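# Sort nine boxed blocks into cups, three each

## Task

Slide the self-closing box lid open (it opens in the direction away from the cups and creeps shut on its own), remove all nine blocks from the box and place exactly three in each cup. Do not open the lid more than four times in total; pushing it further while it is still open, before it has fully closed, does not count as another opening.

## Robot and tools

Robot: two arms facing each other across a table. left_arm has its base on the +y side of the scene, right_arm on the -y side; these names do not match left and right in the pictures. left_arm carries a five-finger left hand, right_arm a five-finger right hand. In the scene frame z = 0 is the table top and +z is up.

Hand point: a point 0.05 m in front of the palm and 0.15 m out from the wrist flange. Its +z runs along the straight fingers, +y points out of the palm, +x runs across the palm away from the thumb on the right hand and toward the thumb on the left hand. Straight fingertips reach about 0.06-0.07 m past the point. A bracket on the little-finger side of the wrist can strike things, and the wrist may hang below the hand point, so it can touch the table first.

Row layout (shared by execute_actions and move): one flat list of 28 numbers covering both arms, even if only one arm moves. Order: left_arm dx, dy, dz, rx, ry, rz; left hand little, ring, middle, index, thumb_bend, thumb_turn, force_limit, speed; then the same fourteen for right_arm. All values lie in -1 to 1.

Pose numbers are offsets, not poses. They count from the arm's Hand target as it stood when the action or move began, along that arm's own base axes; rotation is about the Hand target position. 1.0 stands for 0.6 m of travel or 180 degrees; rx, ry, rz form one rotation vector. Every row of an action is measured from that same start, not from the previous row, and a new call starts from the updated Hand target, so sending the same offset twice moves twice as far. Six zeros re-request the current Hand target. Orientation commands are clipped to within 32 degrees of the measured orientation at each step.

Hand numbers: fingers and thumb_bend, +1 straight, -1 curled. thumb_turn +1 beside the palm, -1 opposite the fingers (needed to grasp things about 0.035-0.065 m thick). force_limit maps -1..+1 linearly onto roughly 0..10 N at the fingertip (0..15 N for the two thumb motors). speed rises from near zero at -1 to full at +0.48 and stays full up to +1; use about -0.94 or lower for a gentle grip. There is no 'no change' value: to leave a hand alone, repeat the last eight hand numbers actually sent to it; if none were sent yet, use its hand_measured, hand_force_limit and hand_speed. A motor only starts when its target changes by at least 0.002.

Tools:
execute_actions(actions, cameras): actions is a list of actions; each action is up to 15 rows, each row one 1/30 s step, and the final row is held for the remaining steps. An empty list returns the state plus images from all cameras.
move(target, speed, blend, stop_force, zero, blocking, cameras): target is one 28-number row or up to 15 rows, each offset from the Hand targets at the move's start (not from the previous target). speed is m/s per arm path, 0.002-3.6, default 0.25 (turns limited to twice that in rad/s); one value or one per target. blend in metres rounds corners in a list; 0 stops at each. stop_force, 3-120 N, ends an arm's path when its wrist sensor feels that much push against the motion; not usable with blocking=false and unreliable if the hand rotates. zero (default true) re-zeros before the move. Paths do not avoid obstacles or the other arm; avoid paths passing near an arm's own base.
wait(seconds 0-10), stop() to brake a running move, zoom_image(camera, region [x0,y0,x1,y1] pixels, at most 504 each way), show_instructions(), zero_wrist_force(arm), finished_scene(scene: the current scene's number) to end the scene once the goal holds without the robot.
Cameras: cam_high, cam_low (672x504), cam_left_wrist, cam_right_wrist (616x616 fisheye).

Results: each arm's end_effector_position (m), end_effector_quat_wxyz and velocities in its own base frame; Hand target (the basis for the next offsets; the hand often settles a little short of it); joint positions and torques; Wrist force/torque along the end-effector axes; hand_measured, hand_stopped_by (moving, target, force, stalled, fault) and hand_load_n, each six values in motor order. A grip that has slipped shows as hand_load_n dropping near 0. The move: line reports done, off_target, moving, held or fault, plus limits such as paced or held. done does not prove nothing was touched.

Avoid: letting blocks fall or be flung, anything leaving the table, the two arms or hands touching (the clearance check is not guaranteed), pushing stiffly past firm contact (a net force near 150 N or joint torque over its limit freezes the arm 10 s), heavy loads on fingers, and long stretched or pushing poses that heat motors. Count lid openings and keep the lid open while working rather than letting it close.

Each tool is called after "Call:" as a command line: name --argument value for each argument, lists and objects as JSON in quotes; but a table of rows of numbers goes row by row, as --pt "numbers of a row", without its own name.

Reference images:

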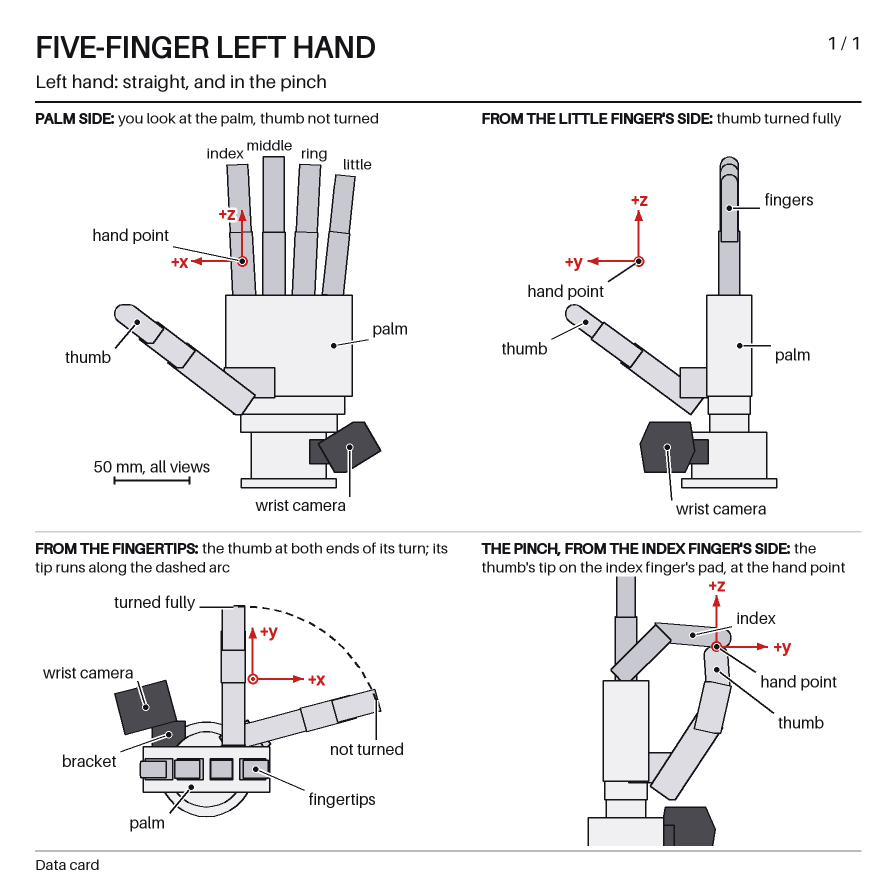

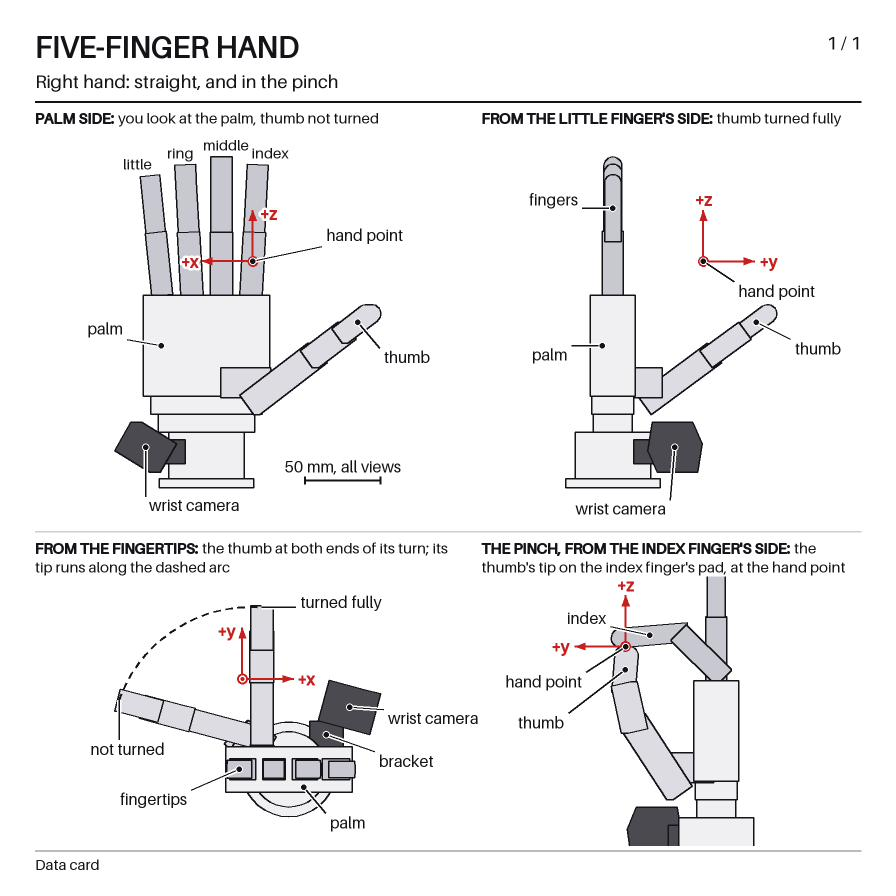

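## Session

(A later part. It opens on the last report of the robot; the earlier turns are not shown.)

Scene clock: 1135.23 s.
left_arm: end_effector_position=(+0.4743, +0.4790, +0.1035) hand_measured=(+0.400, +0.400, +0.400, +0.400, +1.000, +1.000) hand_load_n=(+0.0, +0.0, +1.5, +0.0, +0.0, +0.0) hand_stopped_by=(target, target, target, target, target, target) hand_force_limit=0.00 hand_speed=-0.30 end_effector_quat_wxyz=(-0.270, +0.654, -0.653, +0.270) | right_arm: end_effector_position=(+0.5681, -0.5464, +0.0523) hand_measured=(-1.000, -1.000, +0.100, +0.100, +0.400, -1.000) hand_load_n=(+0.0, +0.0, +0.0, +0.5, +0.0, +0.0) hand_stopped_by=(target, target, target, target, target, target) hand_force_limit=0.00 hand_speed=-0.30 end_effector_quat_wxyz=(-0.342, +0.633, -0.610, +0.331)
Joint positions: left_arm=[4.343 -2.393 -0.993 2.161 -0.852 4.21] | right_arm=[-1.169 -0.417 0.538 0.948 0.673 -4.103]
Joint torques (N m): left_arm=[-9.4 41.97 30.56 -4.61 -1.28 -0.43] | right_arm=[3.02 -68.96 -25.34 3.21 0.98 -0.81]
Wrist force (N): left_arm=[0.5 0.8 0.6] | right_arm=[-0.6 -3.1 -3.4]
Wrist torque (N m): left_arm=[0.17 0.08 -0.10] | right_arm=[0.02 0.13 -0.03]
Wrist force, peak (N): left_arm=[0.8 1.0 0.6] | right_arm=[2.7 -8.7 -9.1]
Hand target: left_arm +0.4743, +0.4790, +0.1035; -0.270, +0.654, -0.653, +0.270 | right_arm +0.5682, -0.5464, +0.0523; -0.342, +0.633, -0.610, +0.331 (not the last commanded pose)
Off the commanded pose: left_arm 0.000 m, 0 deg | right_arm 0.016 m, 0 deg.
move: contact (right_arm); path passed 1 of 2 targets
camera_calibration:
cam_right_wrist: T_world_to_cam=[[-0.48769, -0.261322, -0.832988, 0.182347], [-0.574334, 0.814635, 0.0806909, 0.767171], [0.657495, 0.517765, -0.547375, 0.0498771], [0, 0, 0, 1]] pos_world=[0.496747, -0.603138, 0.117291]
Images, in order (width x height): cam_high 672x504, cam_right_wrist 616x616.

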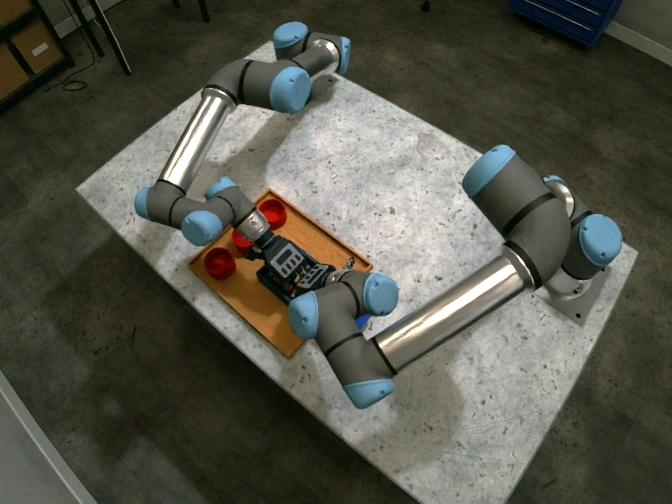

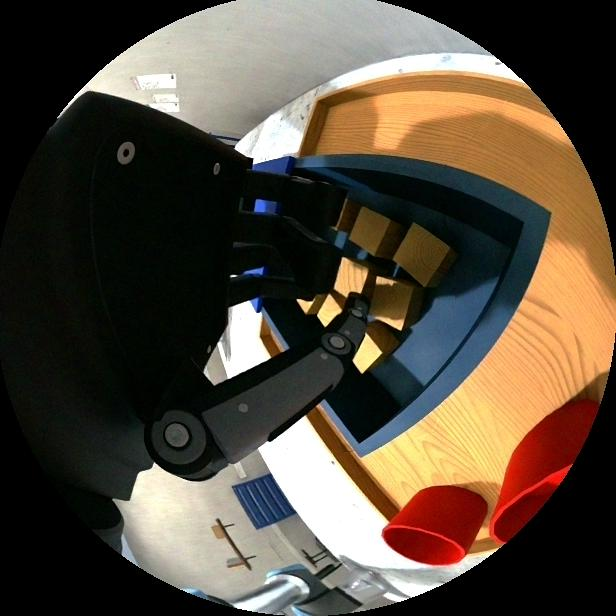

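Call:
wait --seconds 0 --cameras '["cam_left_wrist","cam_low"]'

Call:
zoom_image --camera "cam_left_wrist" --region '[240, 120, 420, 300]'

Call:
zoom_image --camera "cam_low" --region '[320, 260, 480, 400]'

Scene clock: 1168.73 s.
left_arm: end_effector_position=(+0.4743, +0.4790, +0.1035) hand_measured=(+0.400, +0.400, +0.400, +0.400, +1.000, +1.000) hand_load_n=(+0.0, +0.0, +1.5, +0.0, +0.0, +0.0) hand_stopped_by=(target, target, target, target, target, target) hand_force_limit=0.00 hand_speed=-0.30 end_effector_quat_wxyz=(-0.270, +0.654, -0.653, +0.270) | right_arm: end_effector_position=(+0.5682, -0.5464, +0.0523) hand_measured=(-1.000, -1.000, +0.100, +0.100, +0.400, -1.000) hand_load_n=(+0.5, +0.0, +0.0, +0.5, +0.0, +0.0) hand_stopped_by=(target, target, target, target, target, target) hand_force_limit=0.00 hand_speed=-0.30 end_effector_quat_wxyz=(-0.342, +0.633, -0.610, +0.331)
Joint positions: left_arm=[4.343 -2.393 -0.993 2.161 -0.852 4.21] | right_arm=[-1.169 -0.417 0.538 0.948 0.673 -4.103]
Joint torques (N m): left_arm=[-8.48 42.05 30.3 -4.43 -1.09 -0.48] | right_arm=[3.98 -68.07 -26.27 3.2 0.98 -0.55]
Wrist force (N): left_arm=[0.5 0.8 0.5] | right_arm=[-0.5 -3.2 -3.4]
Wrist torque (N m): left_arm=[0.17 0.09 -0.10] | right_arm=[0.01 0.12 -0.02]
Wrist force, peak (N): left_arm=[0.7 0.9 0.9] | right_arm=[-0.6 -3.6 -3.5]
Hand target: left_arm +0.4743, +0.4790, +0.1035; -0.270, +0.654, -0.653, +0.270 | right_arm +0.5682, -0.5464, +0.0523; -0.342, +0.633, -0.610, +0.331 (not the last commanded pose)
Off the commanded pose: left_arm 0.000 m, 0 deg | right_arm 0.016 m, 0 deg.
camera_calibration:
cam_left_wrist: T_world_to_cam=[[0.655551, -0.240061, 0.715977, -0.272005], [-0.514134, -0.836326, 0.19033, 0.627846], [0.553099, -0.492879, -0.671678, 0.159902], [0, 0, 0, 1]] pos_world=[0.412669, 0.538598, 0.182654]
Images, in order (width x height): cam_low 672x504, cam_left_wrist 616x616.

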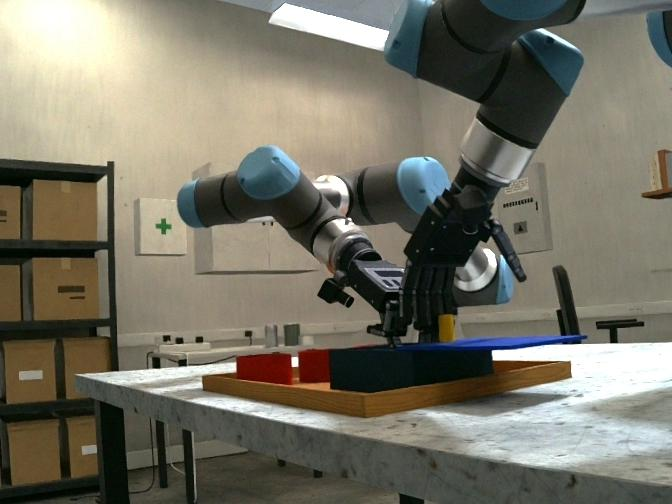

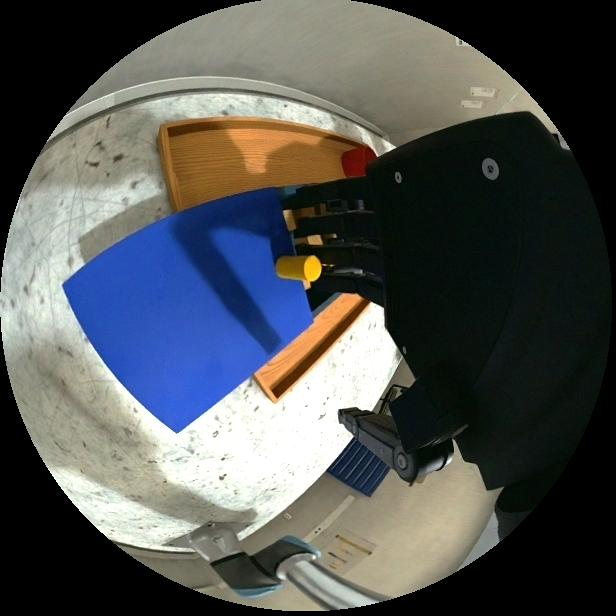

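Scaled by 2.800 from the camera's 616x616 image, which has a finer 880x880 frame.

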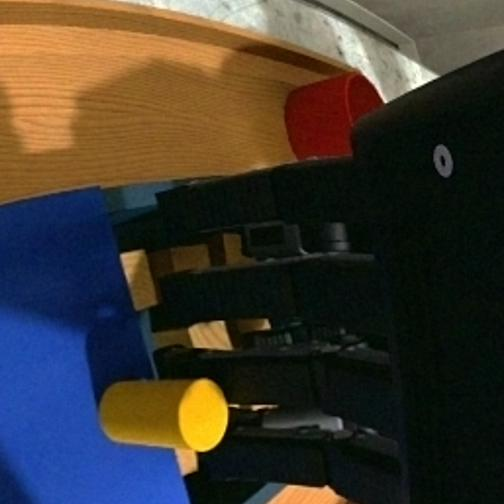

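Scaled by 3.150 from the camera's 672x504 image, which has a finer 960x720 frame.

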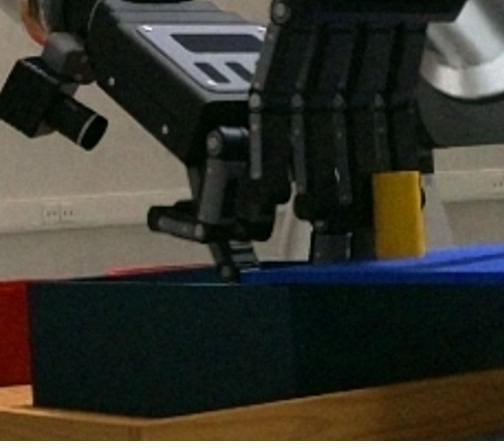

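Call:
move --pt "0 0 0 0 0 0 0.4 0.4 0.4 0.4 1 1 0 -0.3 -0.012 0.003 -0.001 0 0 0 -1 -1 0.1 0.1 0.4 -1 0 -0.3" --pt "0 0 0 0 0 0 0.4 0.4 0.4 0.4 1 1 0 -0.3 -0.012 0.003 -0.03 0 0 0 -1 -1 0.1 0.1 0.4 -1 0 -0.3" --speed 0.03 --stop_force 9 --cameras '["cam_right_wrist"]'

Call:
zoom_image --camera "cam_right_wrist" --region '[260, 190, 440, 370]'

Scene clock: 1238.40 s.
left_arm: end_effector_position=(+0.4743, +0.4790, +0.1035) hand_measured=(+0.400, +0.400, +0.400, +0.400, +1.000, +1.000) hand_load_n=(+0.0, +0.0, +1.5, +0.0, +0.0, +0.0) hand_stopped_by=(target, target, target, target, target, target) hand_force_limit=0.00 hand_speed=-0.30 end_effector_quat_wxyz=(-0.270, +0.654, -0.653, +0.270) | right_arm: end_effector_position=(+0.5617, -0.5448, +0.0498) hand_measured=(-1.000, -1.000, +0.100, +0.100, +0.400, -1.000) hand_load_n=(+0.0, +0.0, +0.0, -3.0, +0.0, +0.0) hand_stopped_by=(target, target, target, target, target, target) hand_force_limit=0.00 hand_speed=-0.30 end_effector_quat_wxyz=(-0.343, +0.634, -0.610, +0.331)
Joint positions: left_arm=[4.343 -2.393 -0.993 2.161 -0.852 4.21] | right_arm=[-1.177 -0.435 0.582 0.931 0.669 -4.114]
Joint torques (N m): left_arm=[-7.25 42.13 29.38 -4.47 -1.15 -0.56] | right_arm=[11.75 -33.91 -16.85 2.63 3.72 1.21]
Wrist force (N): left_arm=[0.3 0.7 0.6] | right_arm=[2.3 -24.0 -16.5]
Wrist torque (N m): left_arm=[0.15 0.11 -0.11] | right_arm=[0.07 0.23 0.08]
Wrist force, peak (N): left_arm=[0.6 0.9 0.8] | right_arm=[5.4 -36.3 -25.7]
Hand target: left_arm +0.4743, +0.4790, +0.1035; -0.270, +0.654, -0.653, +0.270 | right_arm +0.5617, -0.5448, +0.0498; -0.343, +0.634, -0.610, +0.331 (not the last commanded pose)
Off the commanded pose: left_arm 0.000 m, 0 deg | right_arm 0.015 m, 0 deg.
move: contact (right_arm); path passed 1 of 2 targets
camera_calibration:
cam_right_wrist: T_world_to_cam=[[-0.48763, -0.261347, -0.833015, 0.177437], [-0.574695, 0.814357, 0.0809211, 0.762384], [0.657224, 0.518189, -0.5473, 0.0522142], [0, 0, 0, 1]] pos_world=[0.490345, -0.601537, 0.114691]
Images, in order (width x height): cam_right_wrist 616x616.

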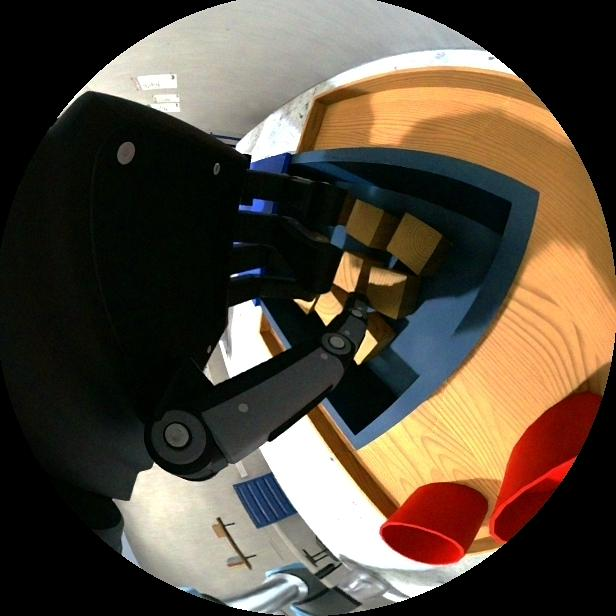

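Scaled by 2.800 from the camera's 616x616 image, which has a finer 880x880 frame.

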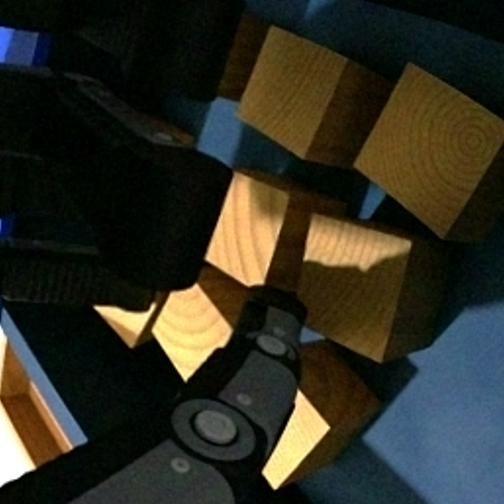

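Call:
move --target '[0,0,0,0,0,0,0.4,0.4,0.4,0.4,1,1,0,-0.3, 0.0,0.0,0.06,0,0,0,-1,-1,0.1,0.1,0.4,-1,0,-0.3]' --speed 0.1 --cameras '["cam_right_wrist","cam_high"]'

Call:
zoom_image --camera "cam_right_wrist" --region '[260, 190, 440, 370]'

Scene clock: 1246.67 s.
left_arm: end_effector_position=(+0.4743, +0.4790, +0.1035) hand_measured=(+0.400, +0.400, +0.400, +0.400, +1.000, +1.000) hand_load_n=(+0.0, +0.0, +1.0, +0.0, +0.0, +0.0) hand_stopped_by=(target, target, target, target, target, target) hand_force_limit=0.00 hand_speed=-0.30 end_effector_quat_wxyz=(-0.270, +0.654, -0.653, +0.270) | right_arm: end_effector_position=(+0.5617, -0.5448, +0.0857) hand_measured=(-1.000, -1.000, +0.100, +0.100, +0.400, -1.000) hand_load_n=(+0.0, +0.0, +0.0, -0.5, +0.0, +0.0) hand_stopped_by=(target, target, target, target, target, target) hand_force_limit=0.00 hand_speed=-0.30 end_effector_quat_wxyz=(-0.343, +0.634, -0.610, +0.331)
Joint positions: left_arm=[4.343 -2.393 -0.993 2.161 -0.852 4.21] | right_arm=[-1.177 -0.453 0.525 1.005 0.669 -4.114]
Joint torques (N m): left_arm=[-8.23 41.32 29.3 -4.55 -1.23 -0.5] | right_arm=[-5 -58.33 -27.99 3.86 -2.65 -1.52]
Wrist force (N): left_arm=[0.7 0.9 0.7] | right_arm=[-0.6 1.6 -1.5]
Wrist torque (N m): left_arm=[0.17 0.06 -0.09] | right_arm=[0.01 0.21 0.12]
Wrist force, peak (N): left_arm=[0.8 1.0 0.6] | right_arm=[2.3 -24.4 -16.6]
Hand target: left_arm +0.4743, +0.4790, +0.1035; -0.270, +0.654, -0.653, +0.270 | right_arm +0.5617, -0.5448, +0.0858; -0.343, +0.634, -0.610, +0.331
Off the commanded pose: left_arm 0.000 m, 0 deg | right_arm 0.000 m, 0 deg.
move: done
camera_calibration:
cam_right_wrist: T_world_to_cam=[[-0.487654, -0.261472, -0.832962, 0.207353], [-0.574678, 0.814381, 0.0808032, 0.759495], [0.657221, 0.518089, -0.547398, 0.0718728], [0, 0, 0, 1]] pos_world=[0.490345, -0.601538, 0.150691]
Images, in order (width x height): cam_high 672x504, cam_right_wrist 616x616.

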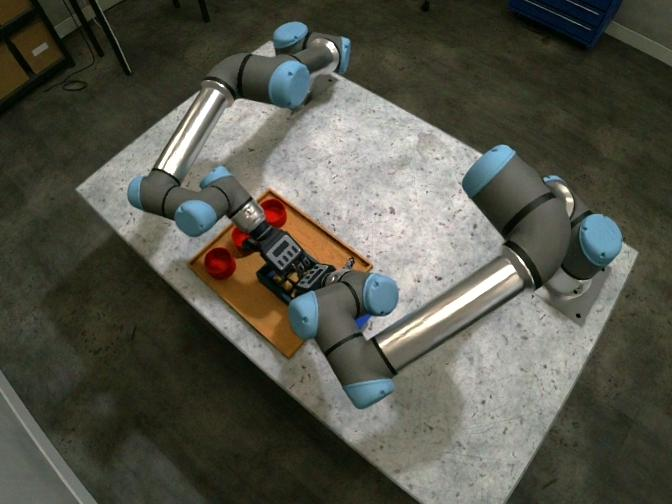

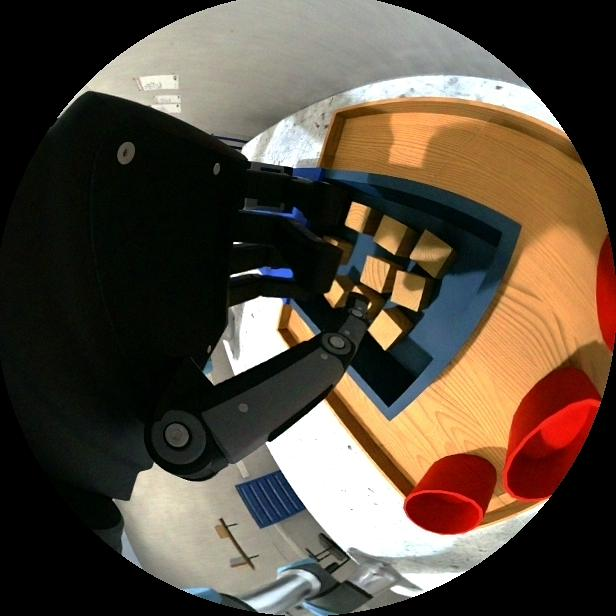

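Scaled by 2.800 from the camera's 616x616 image, which has a finer 880x880 frame.

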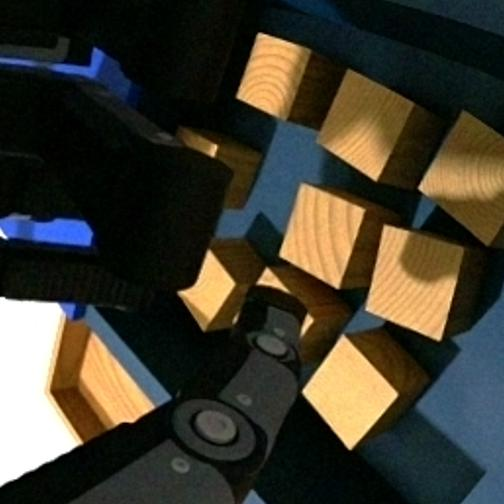

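Call:
move --target '[0,0,0,0,0,0,0.4,0.4,0.4,0.4,1,1,0,-0.3, -0.0135,-0.0113,0.0,-0.0008,0.0222,0,-1,-1,0.24,0.24,0.66,-1,0,-0.3]' --speed 0.1 --cameras '["cam_right_wrist","cam_high"]'

Call:
zoom_image --camera "cam_right_wrist" --region '[260, 190, 440, 370]'

Call:
zoom_image --camera "cam_high" --region '[240, 220, 340, 310]'

Scene clock: 1314.33 s.
left_arm: end_effector_position=(+0.4743, +0.4790, +0.1035) hand_measured=(+0.400, +0.400, +0.400, +0.400, +1.000, +1.000) hand_load_n=(+0.0, +0.0, +1.5, +0.0, +0.0, +0.0) hand_stopped_by=(target, target, target, target, target, target) hand_force_limit=0.00 hand_speed=-0.30 end_effector_quat_wxyz=(-0.270, +0.654, -0.653, +0.270) | right_arm: end_effector_position=(+0.5536, -0.5515, +0.0858) hand_measured=(-1.000, -1.000, +0.240, +0.240, +0.660, -1.000) hand_load_n=(+0.0, +0.0, +0.0, -0.5, +0.0, +0.0) hand_stopped_by=(target, target, target, target, target, target) hand_force_limit=0.00 hand_speed=-0.30 end_effector_quat_wxyz=(-0.320, +0.645, -0.621, +0.310)
Joint positions: left_arm=[4.343 -2.393 -0.993 2.161 -0.852 4.21] | right_arm=[-1.173 -0.397 0.397 1.133 0.729 -4.154]
Joint torques (N m): left_arm=[-7.96 41.98 29.96 -4.49 -1.33 -0.49] | right_arm=[9.83 -57.3 -26.58 3.5 0.31 -2.35]
Wrist force (N): left_arm=[0.8 0.8 0.5] | right_arm=[-0.3 1.3 -1.6]
Wrist torque (N m): left_arm=[0.16 0.04 -0.08] | right_arm=[-0.01 0.14 0.12]
Wrist force, peak (N): left_arm=[0.8 0.9 0.7] | right_arm=[-0.5 1.6 -2.0]
Hand target: left_arm +0.4743, +0.4790, +0.1035; -0.270, +0.654, -0.653, +0.270 | right_arm +0.5536, -0.5516, +0.0858; -0.320, +0.645, -0.621, +0.309
Off the commanded pose: left_arm 0.000 m, 0 deg | right_arm 0.000 m, 0 deg.
move: done
camera_calibration:
cam_right_wrist: T_world_to_cam=[[-0.54437, -0.26337, -0.796428, 0.228894], [-0.567557, 0.814761, 0.118501, 0.753308], [0.617689, 0.516527, -0.593009, 0.105637], [0, 0, 0, 1]] pos_world=[0.486898, -0.608046, 0.155673]
Images, in order (width x height): cam_high 672x504, cam_right_wrist 616x616.

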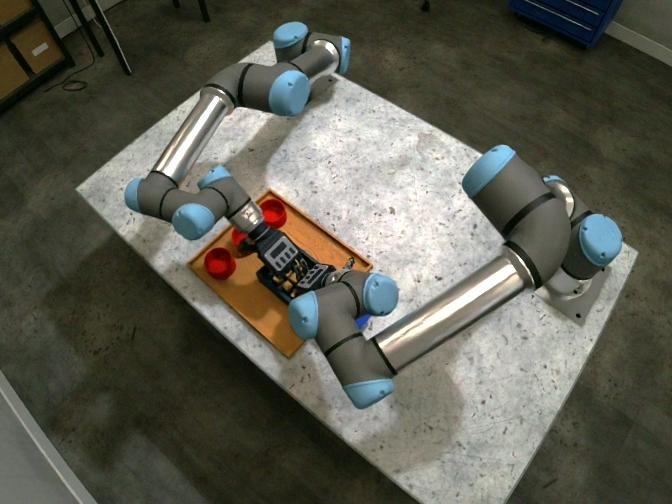

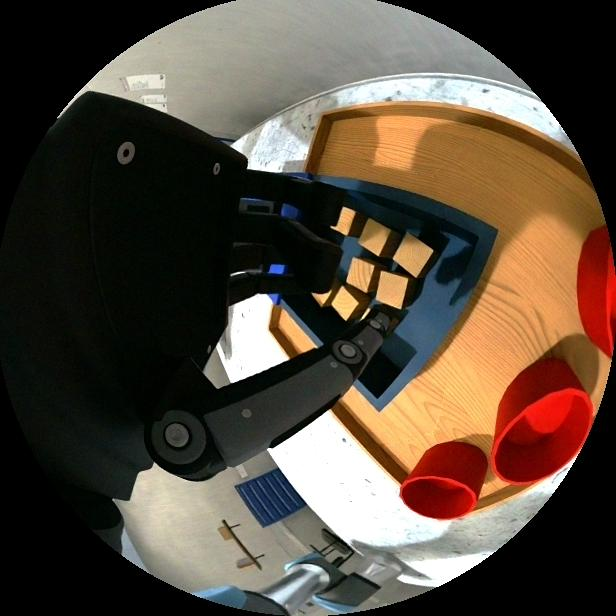

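Scaled by 2.800 from the camera's 616x616 image, which has a finer 880x880 frame.

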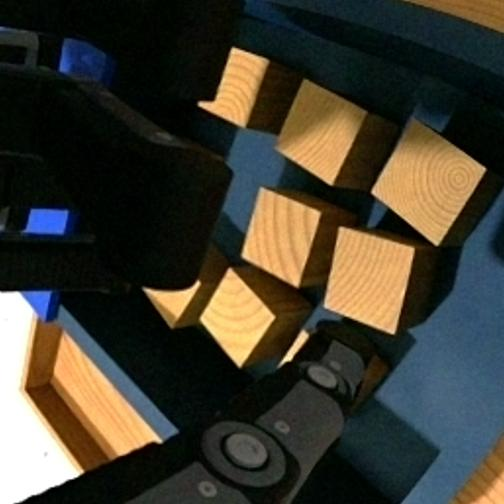

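Scaled by 5.040 from the camera's 672x504 image, which has a finer 960x720 frame.

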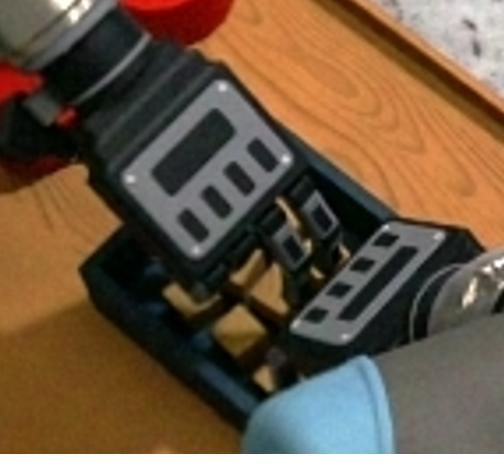

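Call:
move --target '[0,0,0,0,0,0,0.4,0.4,0.4,0.4,1,1,0,-0.3, 0,0,-0.0813,0,0,0,-1,-1,0.24,0.24,0.66,-1,0,-0.3]' --speed 0.04 --stop_force 7 --cameras '["cam_right_wrist","cam_high"]'

Call:
zoom_image --camera "cam_right_wrist" --region '[260, 190, 440, 370]'

Call:
zoom_image --camera "cam_high" --region '[240, 220, 340, 310]'

Scene clock: 1335.13 s.
left_arm: end_effector_position=(+0.4743, +0.4790, +0.1035) hand_measured=(+0.400, +0.400, +0.400, +0.400, +1.000, +1.000) hand_load_n=(+0.0, +0.0, +1.5, +0.0, -0.5, +0.0) hand_stopped_by=(target, target, target, target, target, target) hand_force_limit=0.00 hand_speed=-0.30 end_effector_quat_wxyz=(-0.270, +0.654, -0.653, +0.270) | right_arm: end_effector_position=(+0.5536, -0.5516, +0.0374) hand_measured=(-1.000, -1.000, +0.240, +0.240, +0.660, -1.000) hand_load_n=(+0.0, +0.0, -1.0, +0.0, +0.0, +0.0) hand_stopped_by=(target, target, target, target, target, target) hand_force_limit=0.00 hand_speed=-0.30 end_effector_quat_wxyz=(-0.320, +0.645, -0.621, +0.309)
Joint positions: left_arm=[4.343 -2.393 -0.993 2.161 -0.852 4.21] | right_arm=[-1.173 -0.382 0.49 1.026 0.729 -4.155]
Joint torques (N m): left_arm=[-7.5 41.7 29.62 -4.38 -1.07 -0.3] | right_arm=[9.11 -54.33 -24.49 3.34 -0.71 -2.07]
Wrist force (N): left_arm=[0.6 0.8 0.6] | right_arm=[-0.2 -4.3 -6.0]
Wrist torque (N m): left_arm=[0.16 0.07 -0.09] | right_arm=[0.07 0.24 -0.01]
Wrist force, peak (N): left_arm=[0.6 1.1 0.7] | right_arm=[-0.3 -5.7 -7.3]
Hand target: left_arm +0.4743, +0.4790, +0.1035; -0.270, +0.654, -0.653, +0.270 | right_arm +0.5536, -0.5516, +0.0374; -0.320, +0.645, -0.621, +0.309
Off the commanded pose: left_arm 0.000 m, 0 deg | right_arm 0.000 m, 0 deg.
move: contact (right_arm)
camera_calibration:
cam_right_wrist: T_world_to_cam=[[-0.544538, -0.263585, -0.796242, 0.190305], [-0.567816, 0.814556, 0.118673, 0.759163], [0.617304, 0.516741, -0.593224, 0.0772673], [0, 0, 0, 1]] pos_world=[0.486996, -0.608147, 0.107274]
Images, in order (width x height): cam_high 672x504, cam_right_wrist 616x616.

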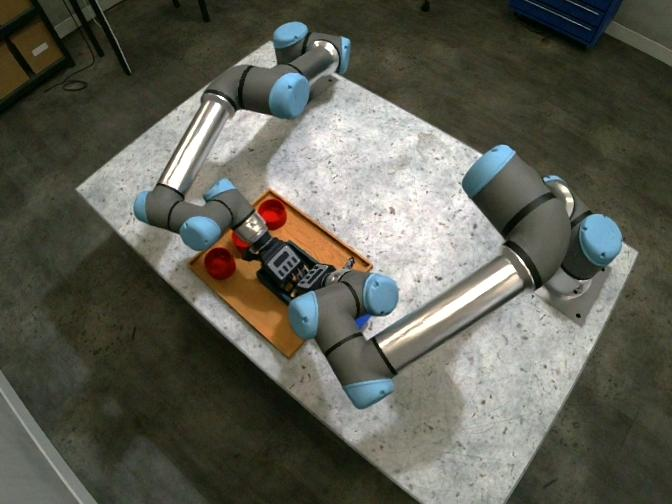

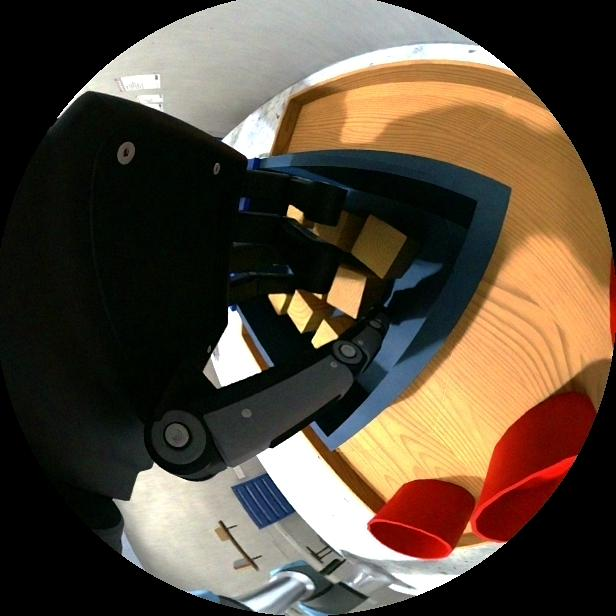

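Scaled by 2.800 from the camera's 616x616 image, which has a finer 880x880 frame.

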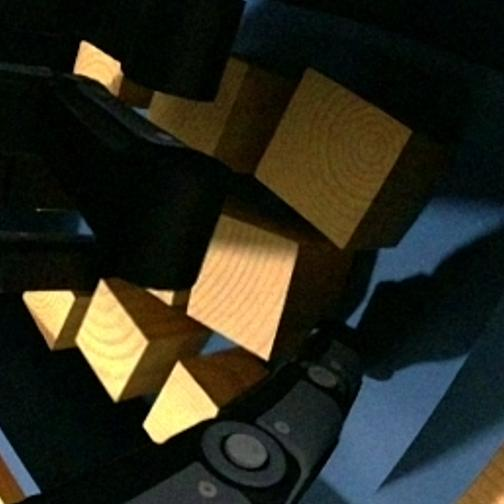

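Scaled by 5.040 from the camera's 672x504 image, which has a finer 960x720 frame.

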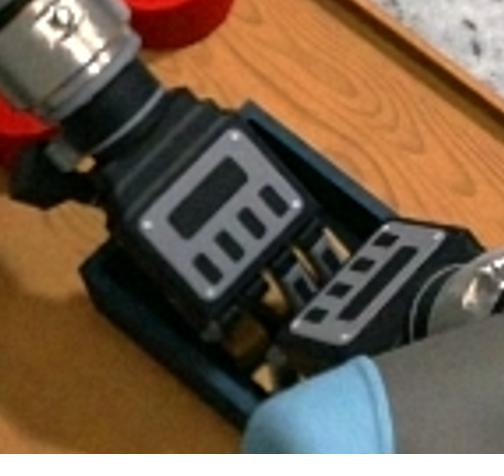

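Call:
move --pt "0 0 0 0 0 0 0.4 0.4 0.4 0.4 1 1 0 -0.3 0 0 0.004 0 0 0 -1 -1 0.24 0.24 0.66 -1 0 -0.3" --pt "0 0 0 0 0 0 0.4 0.4 0.4 0.4 1 1 0 -0.3 0 0 0.004 0 0 0 -1 -1 -0.2 -0.2 0.0 -1 -0.3 -0.94" --speed 0.04 --cameras '["cam_right_wrist","cam_high"]'

Call:
zoom_image --camera "cam_right_wrist" --region '[260, 190, 440, 370]'

Scene clock: 1350.87 s.
left_arm: end_effector_position=(+0.4743, +0.4790, +0.1035) hand_measured=(+0.400, +0.400, +0.400, +0.400, +1.000, +1.000) hand_load_n=(+0.0, +0.0, +1.5, +0.0, +0.0, +0.0) hand_stopped_by=(target, target, target, target, target, target) hand_force_limit=0.00 hand_speed=-0.30 end_effector_quat_wxyz=(-0.270, +0.654, -0.653, +0.270) | right_arm: end_effector_position=(+0.5536, -0.5516, +0.0398) hand_measured=(-1.000, -1.000, +0.112, +0.084, +0.590, -1.000) hand_load_n=(+0.0, +0.0, +4.5, +5.0, +6.0, +1.0) hand_stopped_by=(target, target, force, force, force, target) hand_force_limit=-0.30 hand_speed=-0.94 end_effector_quat_wxyz=(-0.320, +0.645, -0.621, +0.309)
Joint positions: left_arm=[4.343 -2.393 -0.993 2.161 -0.852 4.21] | right_arm=[-1.173 -0.383 0.487 1.03 0.729 -4.155]
Joint torques (N m): left_arm=[-7.37 41.85 28.91 -4.28 -1.05 -0.29] | right_arm=[9 -72.42 -26.57 3.47 -0.45 -1.22]
Wrist force (N): left_arm=[0.8 0.8 0.4] | right_arm=[-0.5 0.8 -2.1]
Wrist torque (N m): left_arm=[0.17 0.05 -0.09] | right_arm=[-0.01 0.17 0.09]
Wrist force, peak (N): left_arm=[0.7 0.9 0.7] | right_arm=[-0.4 -4.6 -6.3]
Hand target: left_arm +0.4743, +0.4790, +0.1035; -0.270, +0.654, -0.653, +0.270 | right_arm +0.5536, -0.5516, +0.0398; -0.320, +0.645, -0.621, +0.309
Off the commanded pose: left_arm 0.000 m, 0 deg | right_arm 0.000 m, 0 deg.
move: done
camera_calibration:
cam_right_wrist: T_world_to_cam=[[-0.544493, -0.263648, -0.796252, 0.192236], [-0.567859, 0.814535, 0.118612, 0.758882], [0.617303, 0.516742, -0.593224, 0.0787514], [0, 0, 0, 1]] pos_world=[0.486996, -0.608147, 0.109773]
Images, in order (width x height): cam_high 672x504, cam_right_wrist 616x616.

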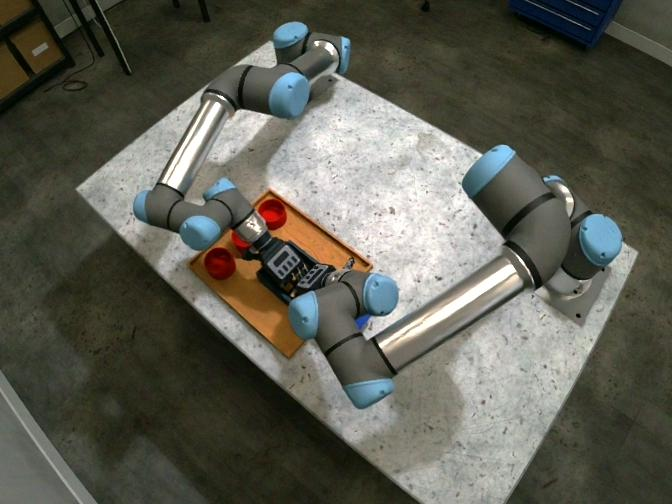

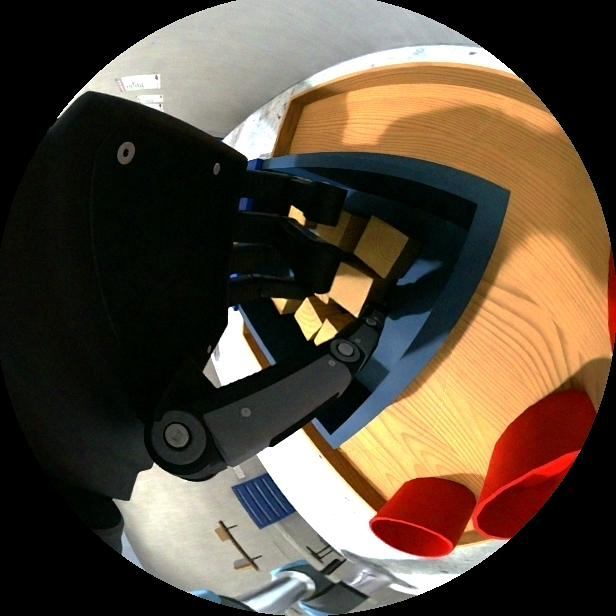

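Scaled by 2.800 from the camera's 616x616 image, which has a finer 880x880 frame.

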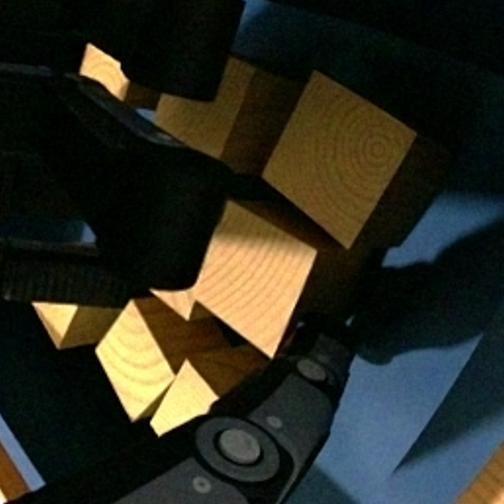

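Call:
move --target '[0,0,0,0,0,0,0.4,0.4,0.4,0.4,1,1,0,-0.3, 0,0,0.1,0,0,0,-1,-1,-0.2,-0.2,0.0,-1,-0.3,-0.94]' --speed 0.05 --cameras '["cam_right_wrist","cam_high","cam_low"]'

Call:
zoom_image --camera "cam_right_wrist" --region '[260, 190, 440, 370]'

Call:
zoom_image --camera "cam_low" --region '[320, 240, 480, 400]'

Scene clock: 1360.23 s.
left_arm: end_effector_position=(+0.4743, +0.4790, +0.1035) hand_measured=(+0.400, +0.400, +0.400, +0.400, +1.000, +1.000) hand_load_n=(+0.0, +0.0, +1.5, +0.0, +0.0, +0.0) hand_stopped_by=(target, target, target, target, target, target) hand_force_limit=0.00 hand_speed=-0.30 end_effector_quat_wxyz=(-0.270, +0.654, -0.653, +0.270) | right_arm: end_effector_position=(+0.5536, -0.5516, +0.0998) hand_measured=(-1.000, -1.000, +0.112, +0.084, +0.590, -1.000) hand_load_n=(+0.0, +0.0, +4.5, +5.0, +6.5, +0.5) hand_stopped_by=(target, target, force, force, force, target) hand_force_limit=-0.30 hand_speed=-0.94 end_effector_quat_wxyz=(-0.320, +0.645, -0.621, +0.310)
Joint positions: left_arm=[4.343 -2.393 -0.993 2.161 -0.852 4.21] | right_arm=[-1.173 -0.395 0.356 1.172 0.729 -4.155]
Joint torques (N m): left_arm=[-8.09 41.18 29.17 -4.43 -1.22 -0.4] | right_arm=[2.83 -55.42 -27.21 3.67 -0.45 -1.76]
Wrist force (N): left_arm=[0.8 0.8 0.5] | right_arm=[-0.5 1.6 -1.6]
Wrist torque (N m): left_arm=[0.17 0.04 -0.08] | right_arm=[0.01 0.15 0.11]
Wrist force, peak (N): left_arm=[0.9 0.7 0.7] | right_arm=[-0.6 0.8 -2.4]
Hand target: left_arm +0.4743, +0.4790, +0.1035; -0.270, +0.654, -0.653, +0.270 | right_arm +0.5536, -0.5516, +0.0998; -0.320, +0.645, -0.621, +0.309
Off the commanded pose: left_arm 0.000 m, 0 deg | right_arm 0.000 m, 0 deg.
move: done
camera_calibration:
cam_right_wrist: T_world_to_cam=[[-0.54449, -0.263575, -0.796278, 0.239925], [-0.567794, 0.814579, 0.118621, 0.751714], [0.617366, 0.51671, -0.593187, 0.11429], [0, 0, 0, 1]] pos_world=[0.486896, -0.608147, 0.169673]
Images, in order (width x height): cam_high 672x504, cam_low 672x504, cam_right_wrist 616x616.

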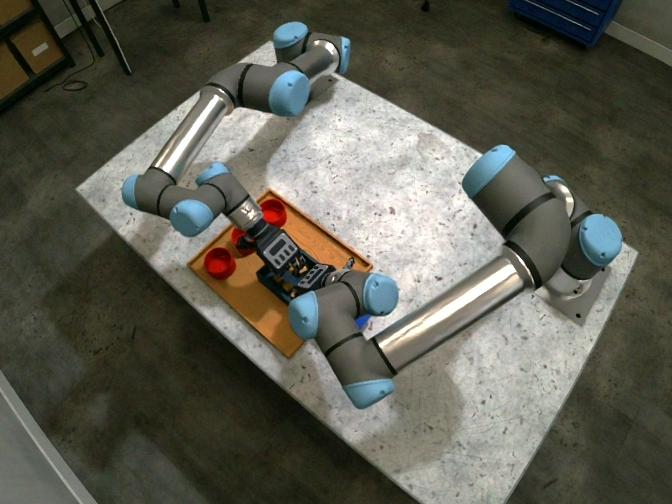

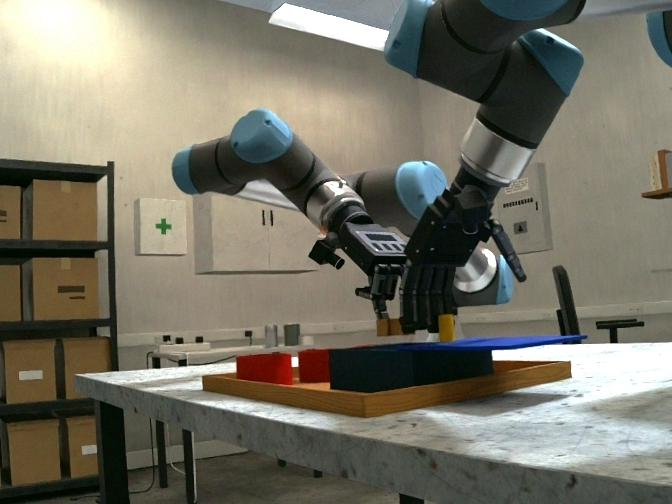

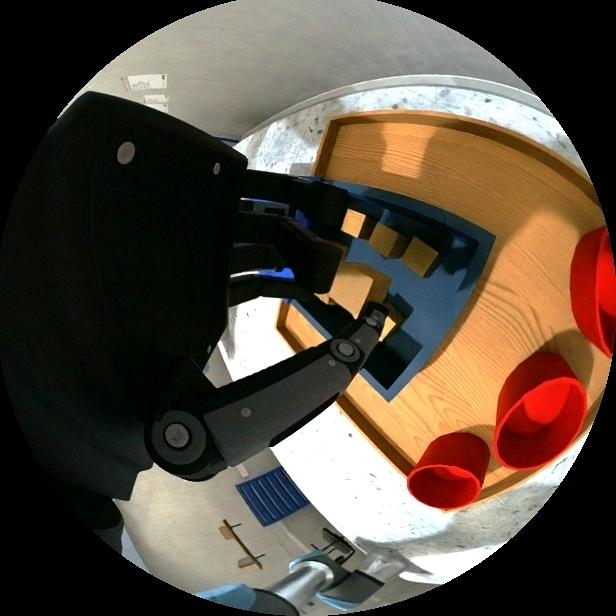

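Scaled by 2.800 from the camera's 616x616 image, which has a finer 880x880 frame.

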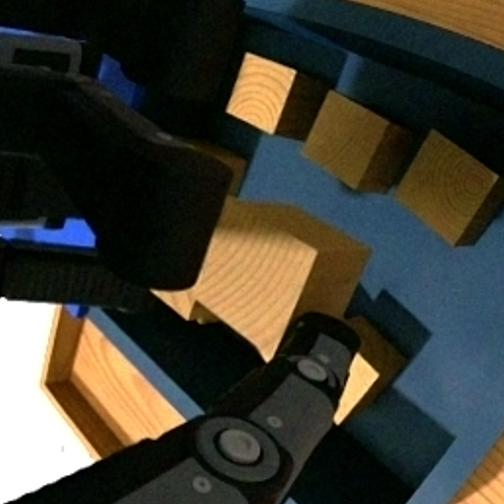

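Scaled by 3.150 from the camera's 672x504 image, which has a finer 960x720 frame.

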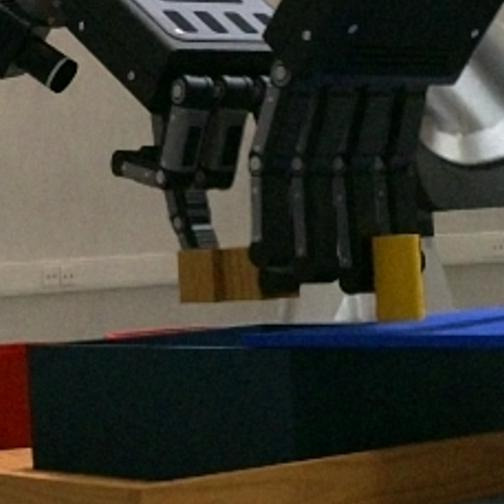

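Call:
move --pt "0 0 0 0 0 0 0.4 0.4 0.4 0.4 1 1 0 -0.3 -0.2843 -0.0087 0.0 0 0 0 -1 -1 -0.2 -0.2 0.0 -1 -0.3 -0.94" --pt "0 0 0 0 0 0 0.4 0.4 0.4 0.4 1 1 0 -0.3 -0.2843 -0.0087 -0.05 0 0 0 -1 -1 -0.2 -0.2 0.0 -1 -0.3 -0.94" --speed 0.12 --cameras '["cam_right_wrist","cam_high","cam_low"]'

Call:
zoom_image --camera "cam_right_wrist" --region '[220, 190, 440, 410]'

Call:
zoom_image --camera "cam_high" --region '[190, 190, 340, 310]'

Call:
zoom_image --camera "cam_low" --region '[220, 240, 420, 400]'

Scene clock: 1418.20 s.
left_arm: end_effector_position=(+0.4743, +0.4790, +0.1035) hand_measured=(+0.400, +0.400, +0.400, +0.400, +1.000, +1.000) hand_load_n=(+0.0, +0.0, +1.5, +0.0, +0.0, +0.0) hand_stopped_by=(target, target, target, target, target, target) hand_force_limit=0.00 hand_speed=-0.30 end_effector_quat_wxyz=(-0.270, +0.654, -0.653, +0.270) | right_arm: end_effector_position=(+0.3830, -0.5568, +0.0701) hand_measured=(-1.000, -1.000, +0.112, +0.084, +0.590, -1.000) hand_load_n=(+0.0, +0.0, +4.0, +3.5, +7.0, +0.5) hand_stopped_by=(target, target, force, force, force, target) hand_force_limit=-0.30 hand_speed=-0.94 end_effector_quat_wxyz=(-0.320, +0.645, -0.621, +0.310)
Joint positions: left_arm=[4.343 -2.393 -0.993 2.161 -0.852 4.21] | right_arm=[-1.426 -0.619 0.945 1.103 0.655 -4.537]
Joint torques (N m): left_arm=[-7.13 42.45 29.5 -4.36 -1.03 -0.42] | right_arm=[-7.67 -43.4 -8.97 -0.11 -0.95 1.4]
Wrist force (N): left_arm=[0.5 0.9 0.6] | right_arm=[-0.1 -6.2 -7.4]
Wrist torque (N m): left_arm=[0.17 0.08 -0.10] | right_arm=[-0.02 0.10 0.13]
Wrist force, peak (N): left_arm=[0.8 0.9 0.7] | right_arm=[-0.1 -6.2 -7.4]
Hand target: left_arm +0.4743, +0.4790, +0.1035; -0.270, +0.654, -0.653, +0.270 | right_arm +0.3830, -0.5568, +0.0698; -0.320, +0.645, -0.621, +0.309
Off the commanded pose: left_arm 0.000 m, 0 deg | right_arm 0.000 m, 0 deg.
move: done
camera_calibration:
cam_right_wrist: T_world_to_cam=[[-0.54441, -0.26358, -0.796331, 0.122022], [-0.567832, 0.814558, 0.118584, 0.662749], [0.617401, 0.516741, -0.593123, 0.204671], [0, 0, 0, 1]] pos_world=[0.316396, -0.613447, 0.139973]
Images, in order (width x height): cam_high 672x504, cam_low 672x504, cam_right_wrist 616x616.

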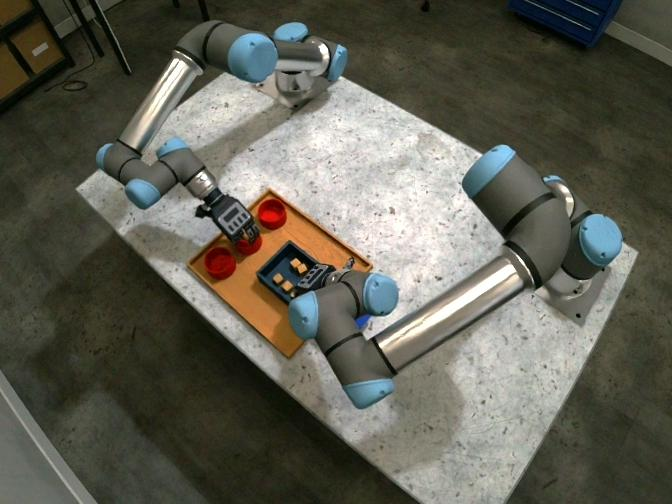

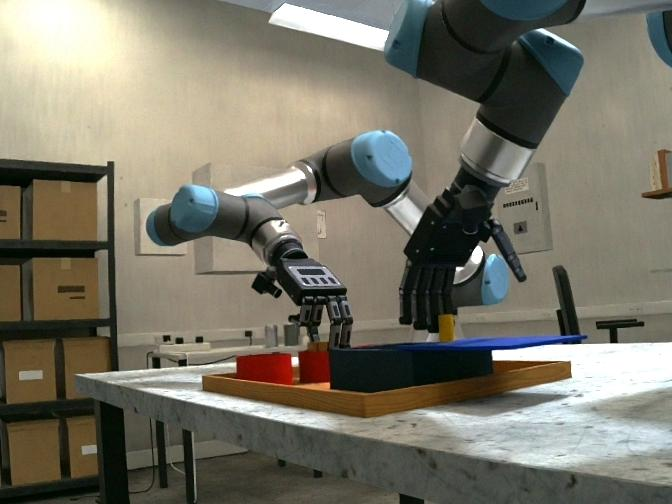

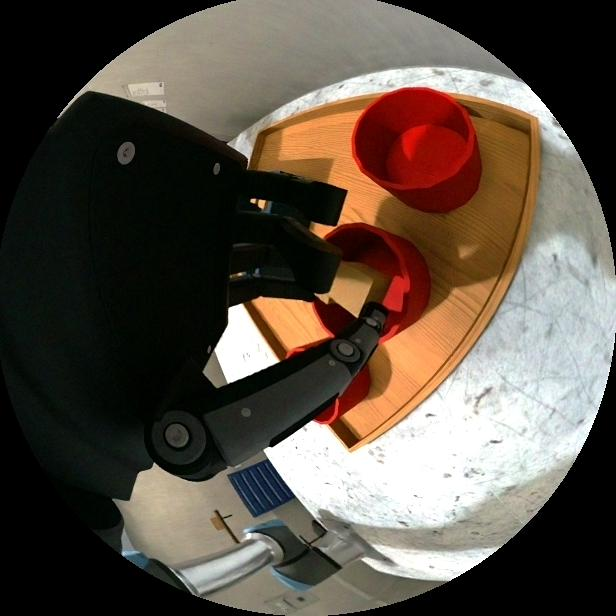

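Scaled by 2.291 from the camera's 616x616 image, which has a finer 880x880 frame.

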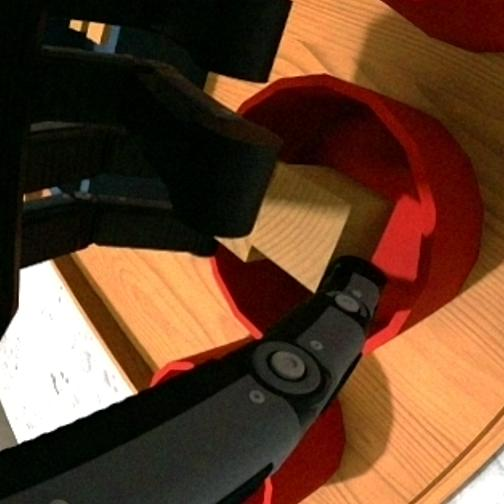

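Scaled by 3.360 from the camera's 672x504 image, which has a finer 960x720 frame.

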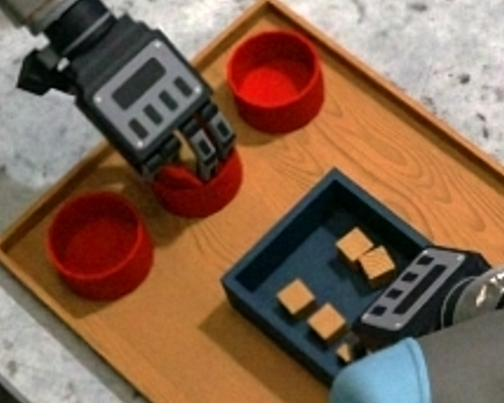

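Scaled by 2.520 from the camera's 672x504 image, which has a finer 960x720 frame.

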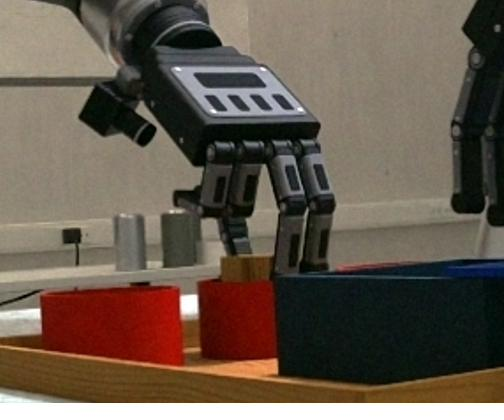

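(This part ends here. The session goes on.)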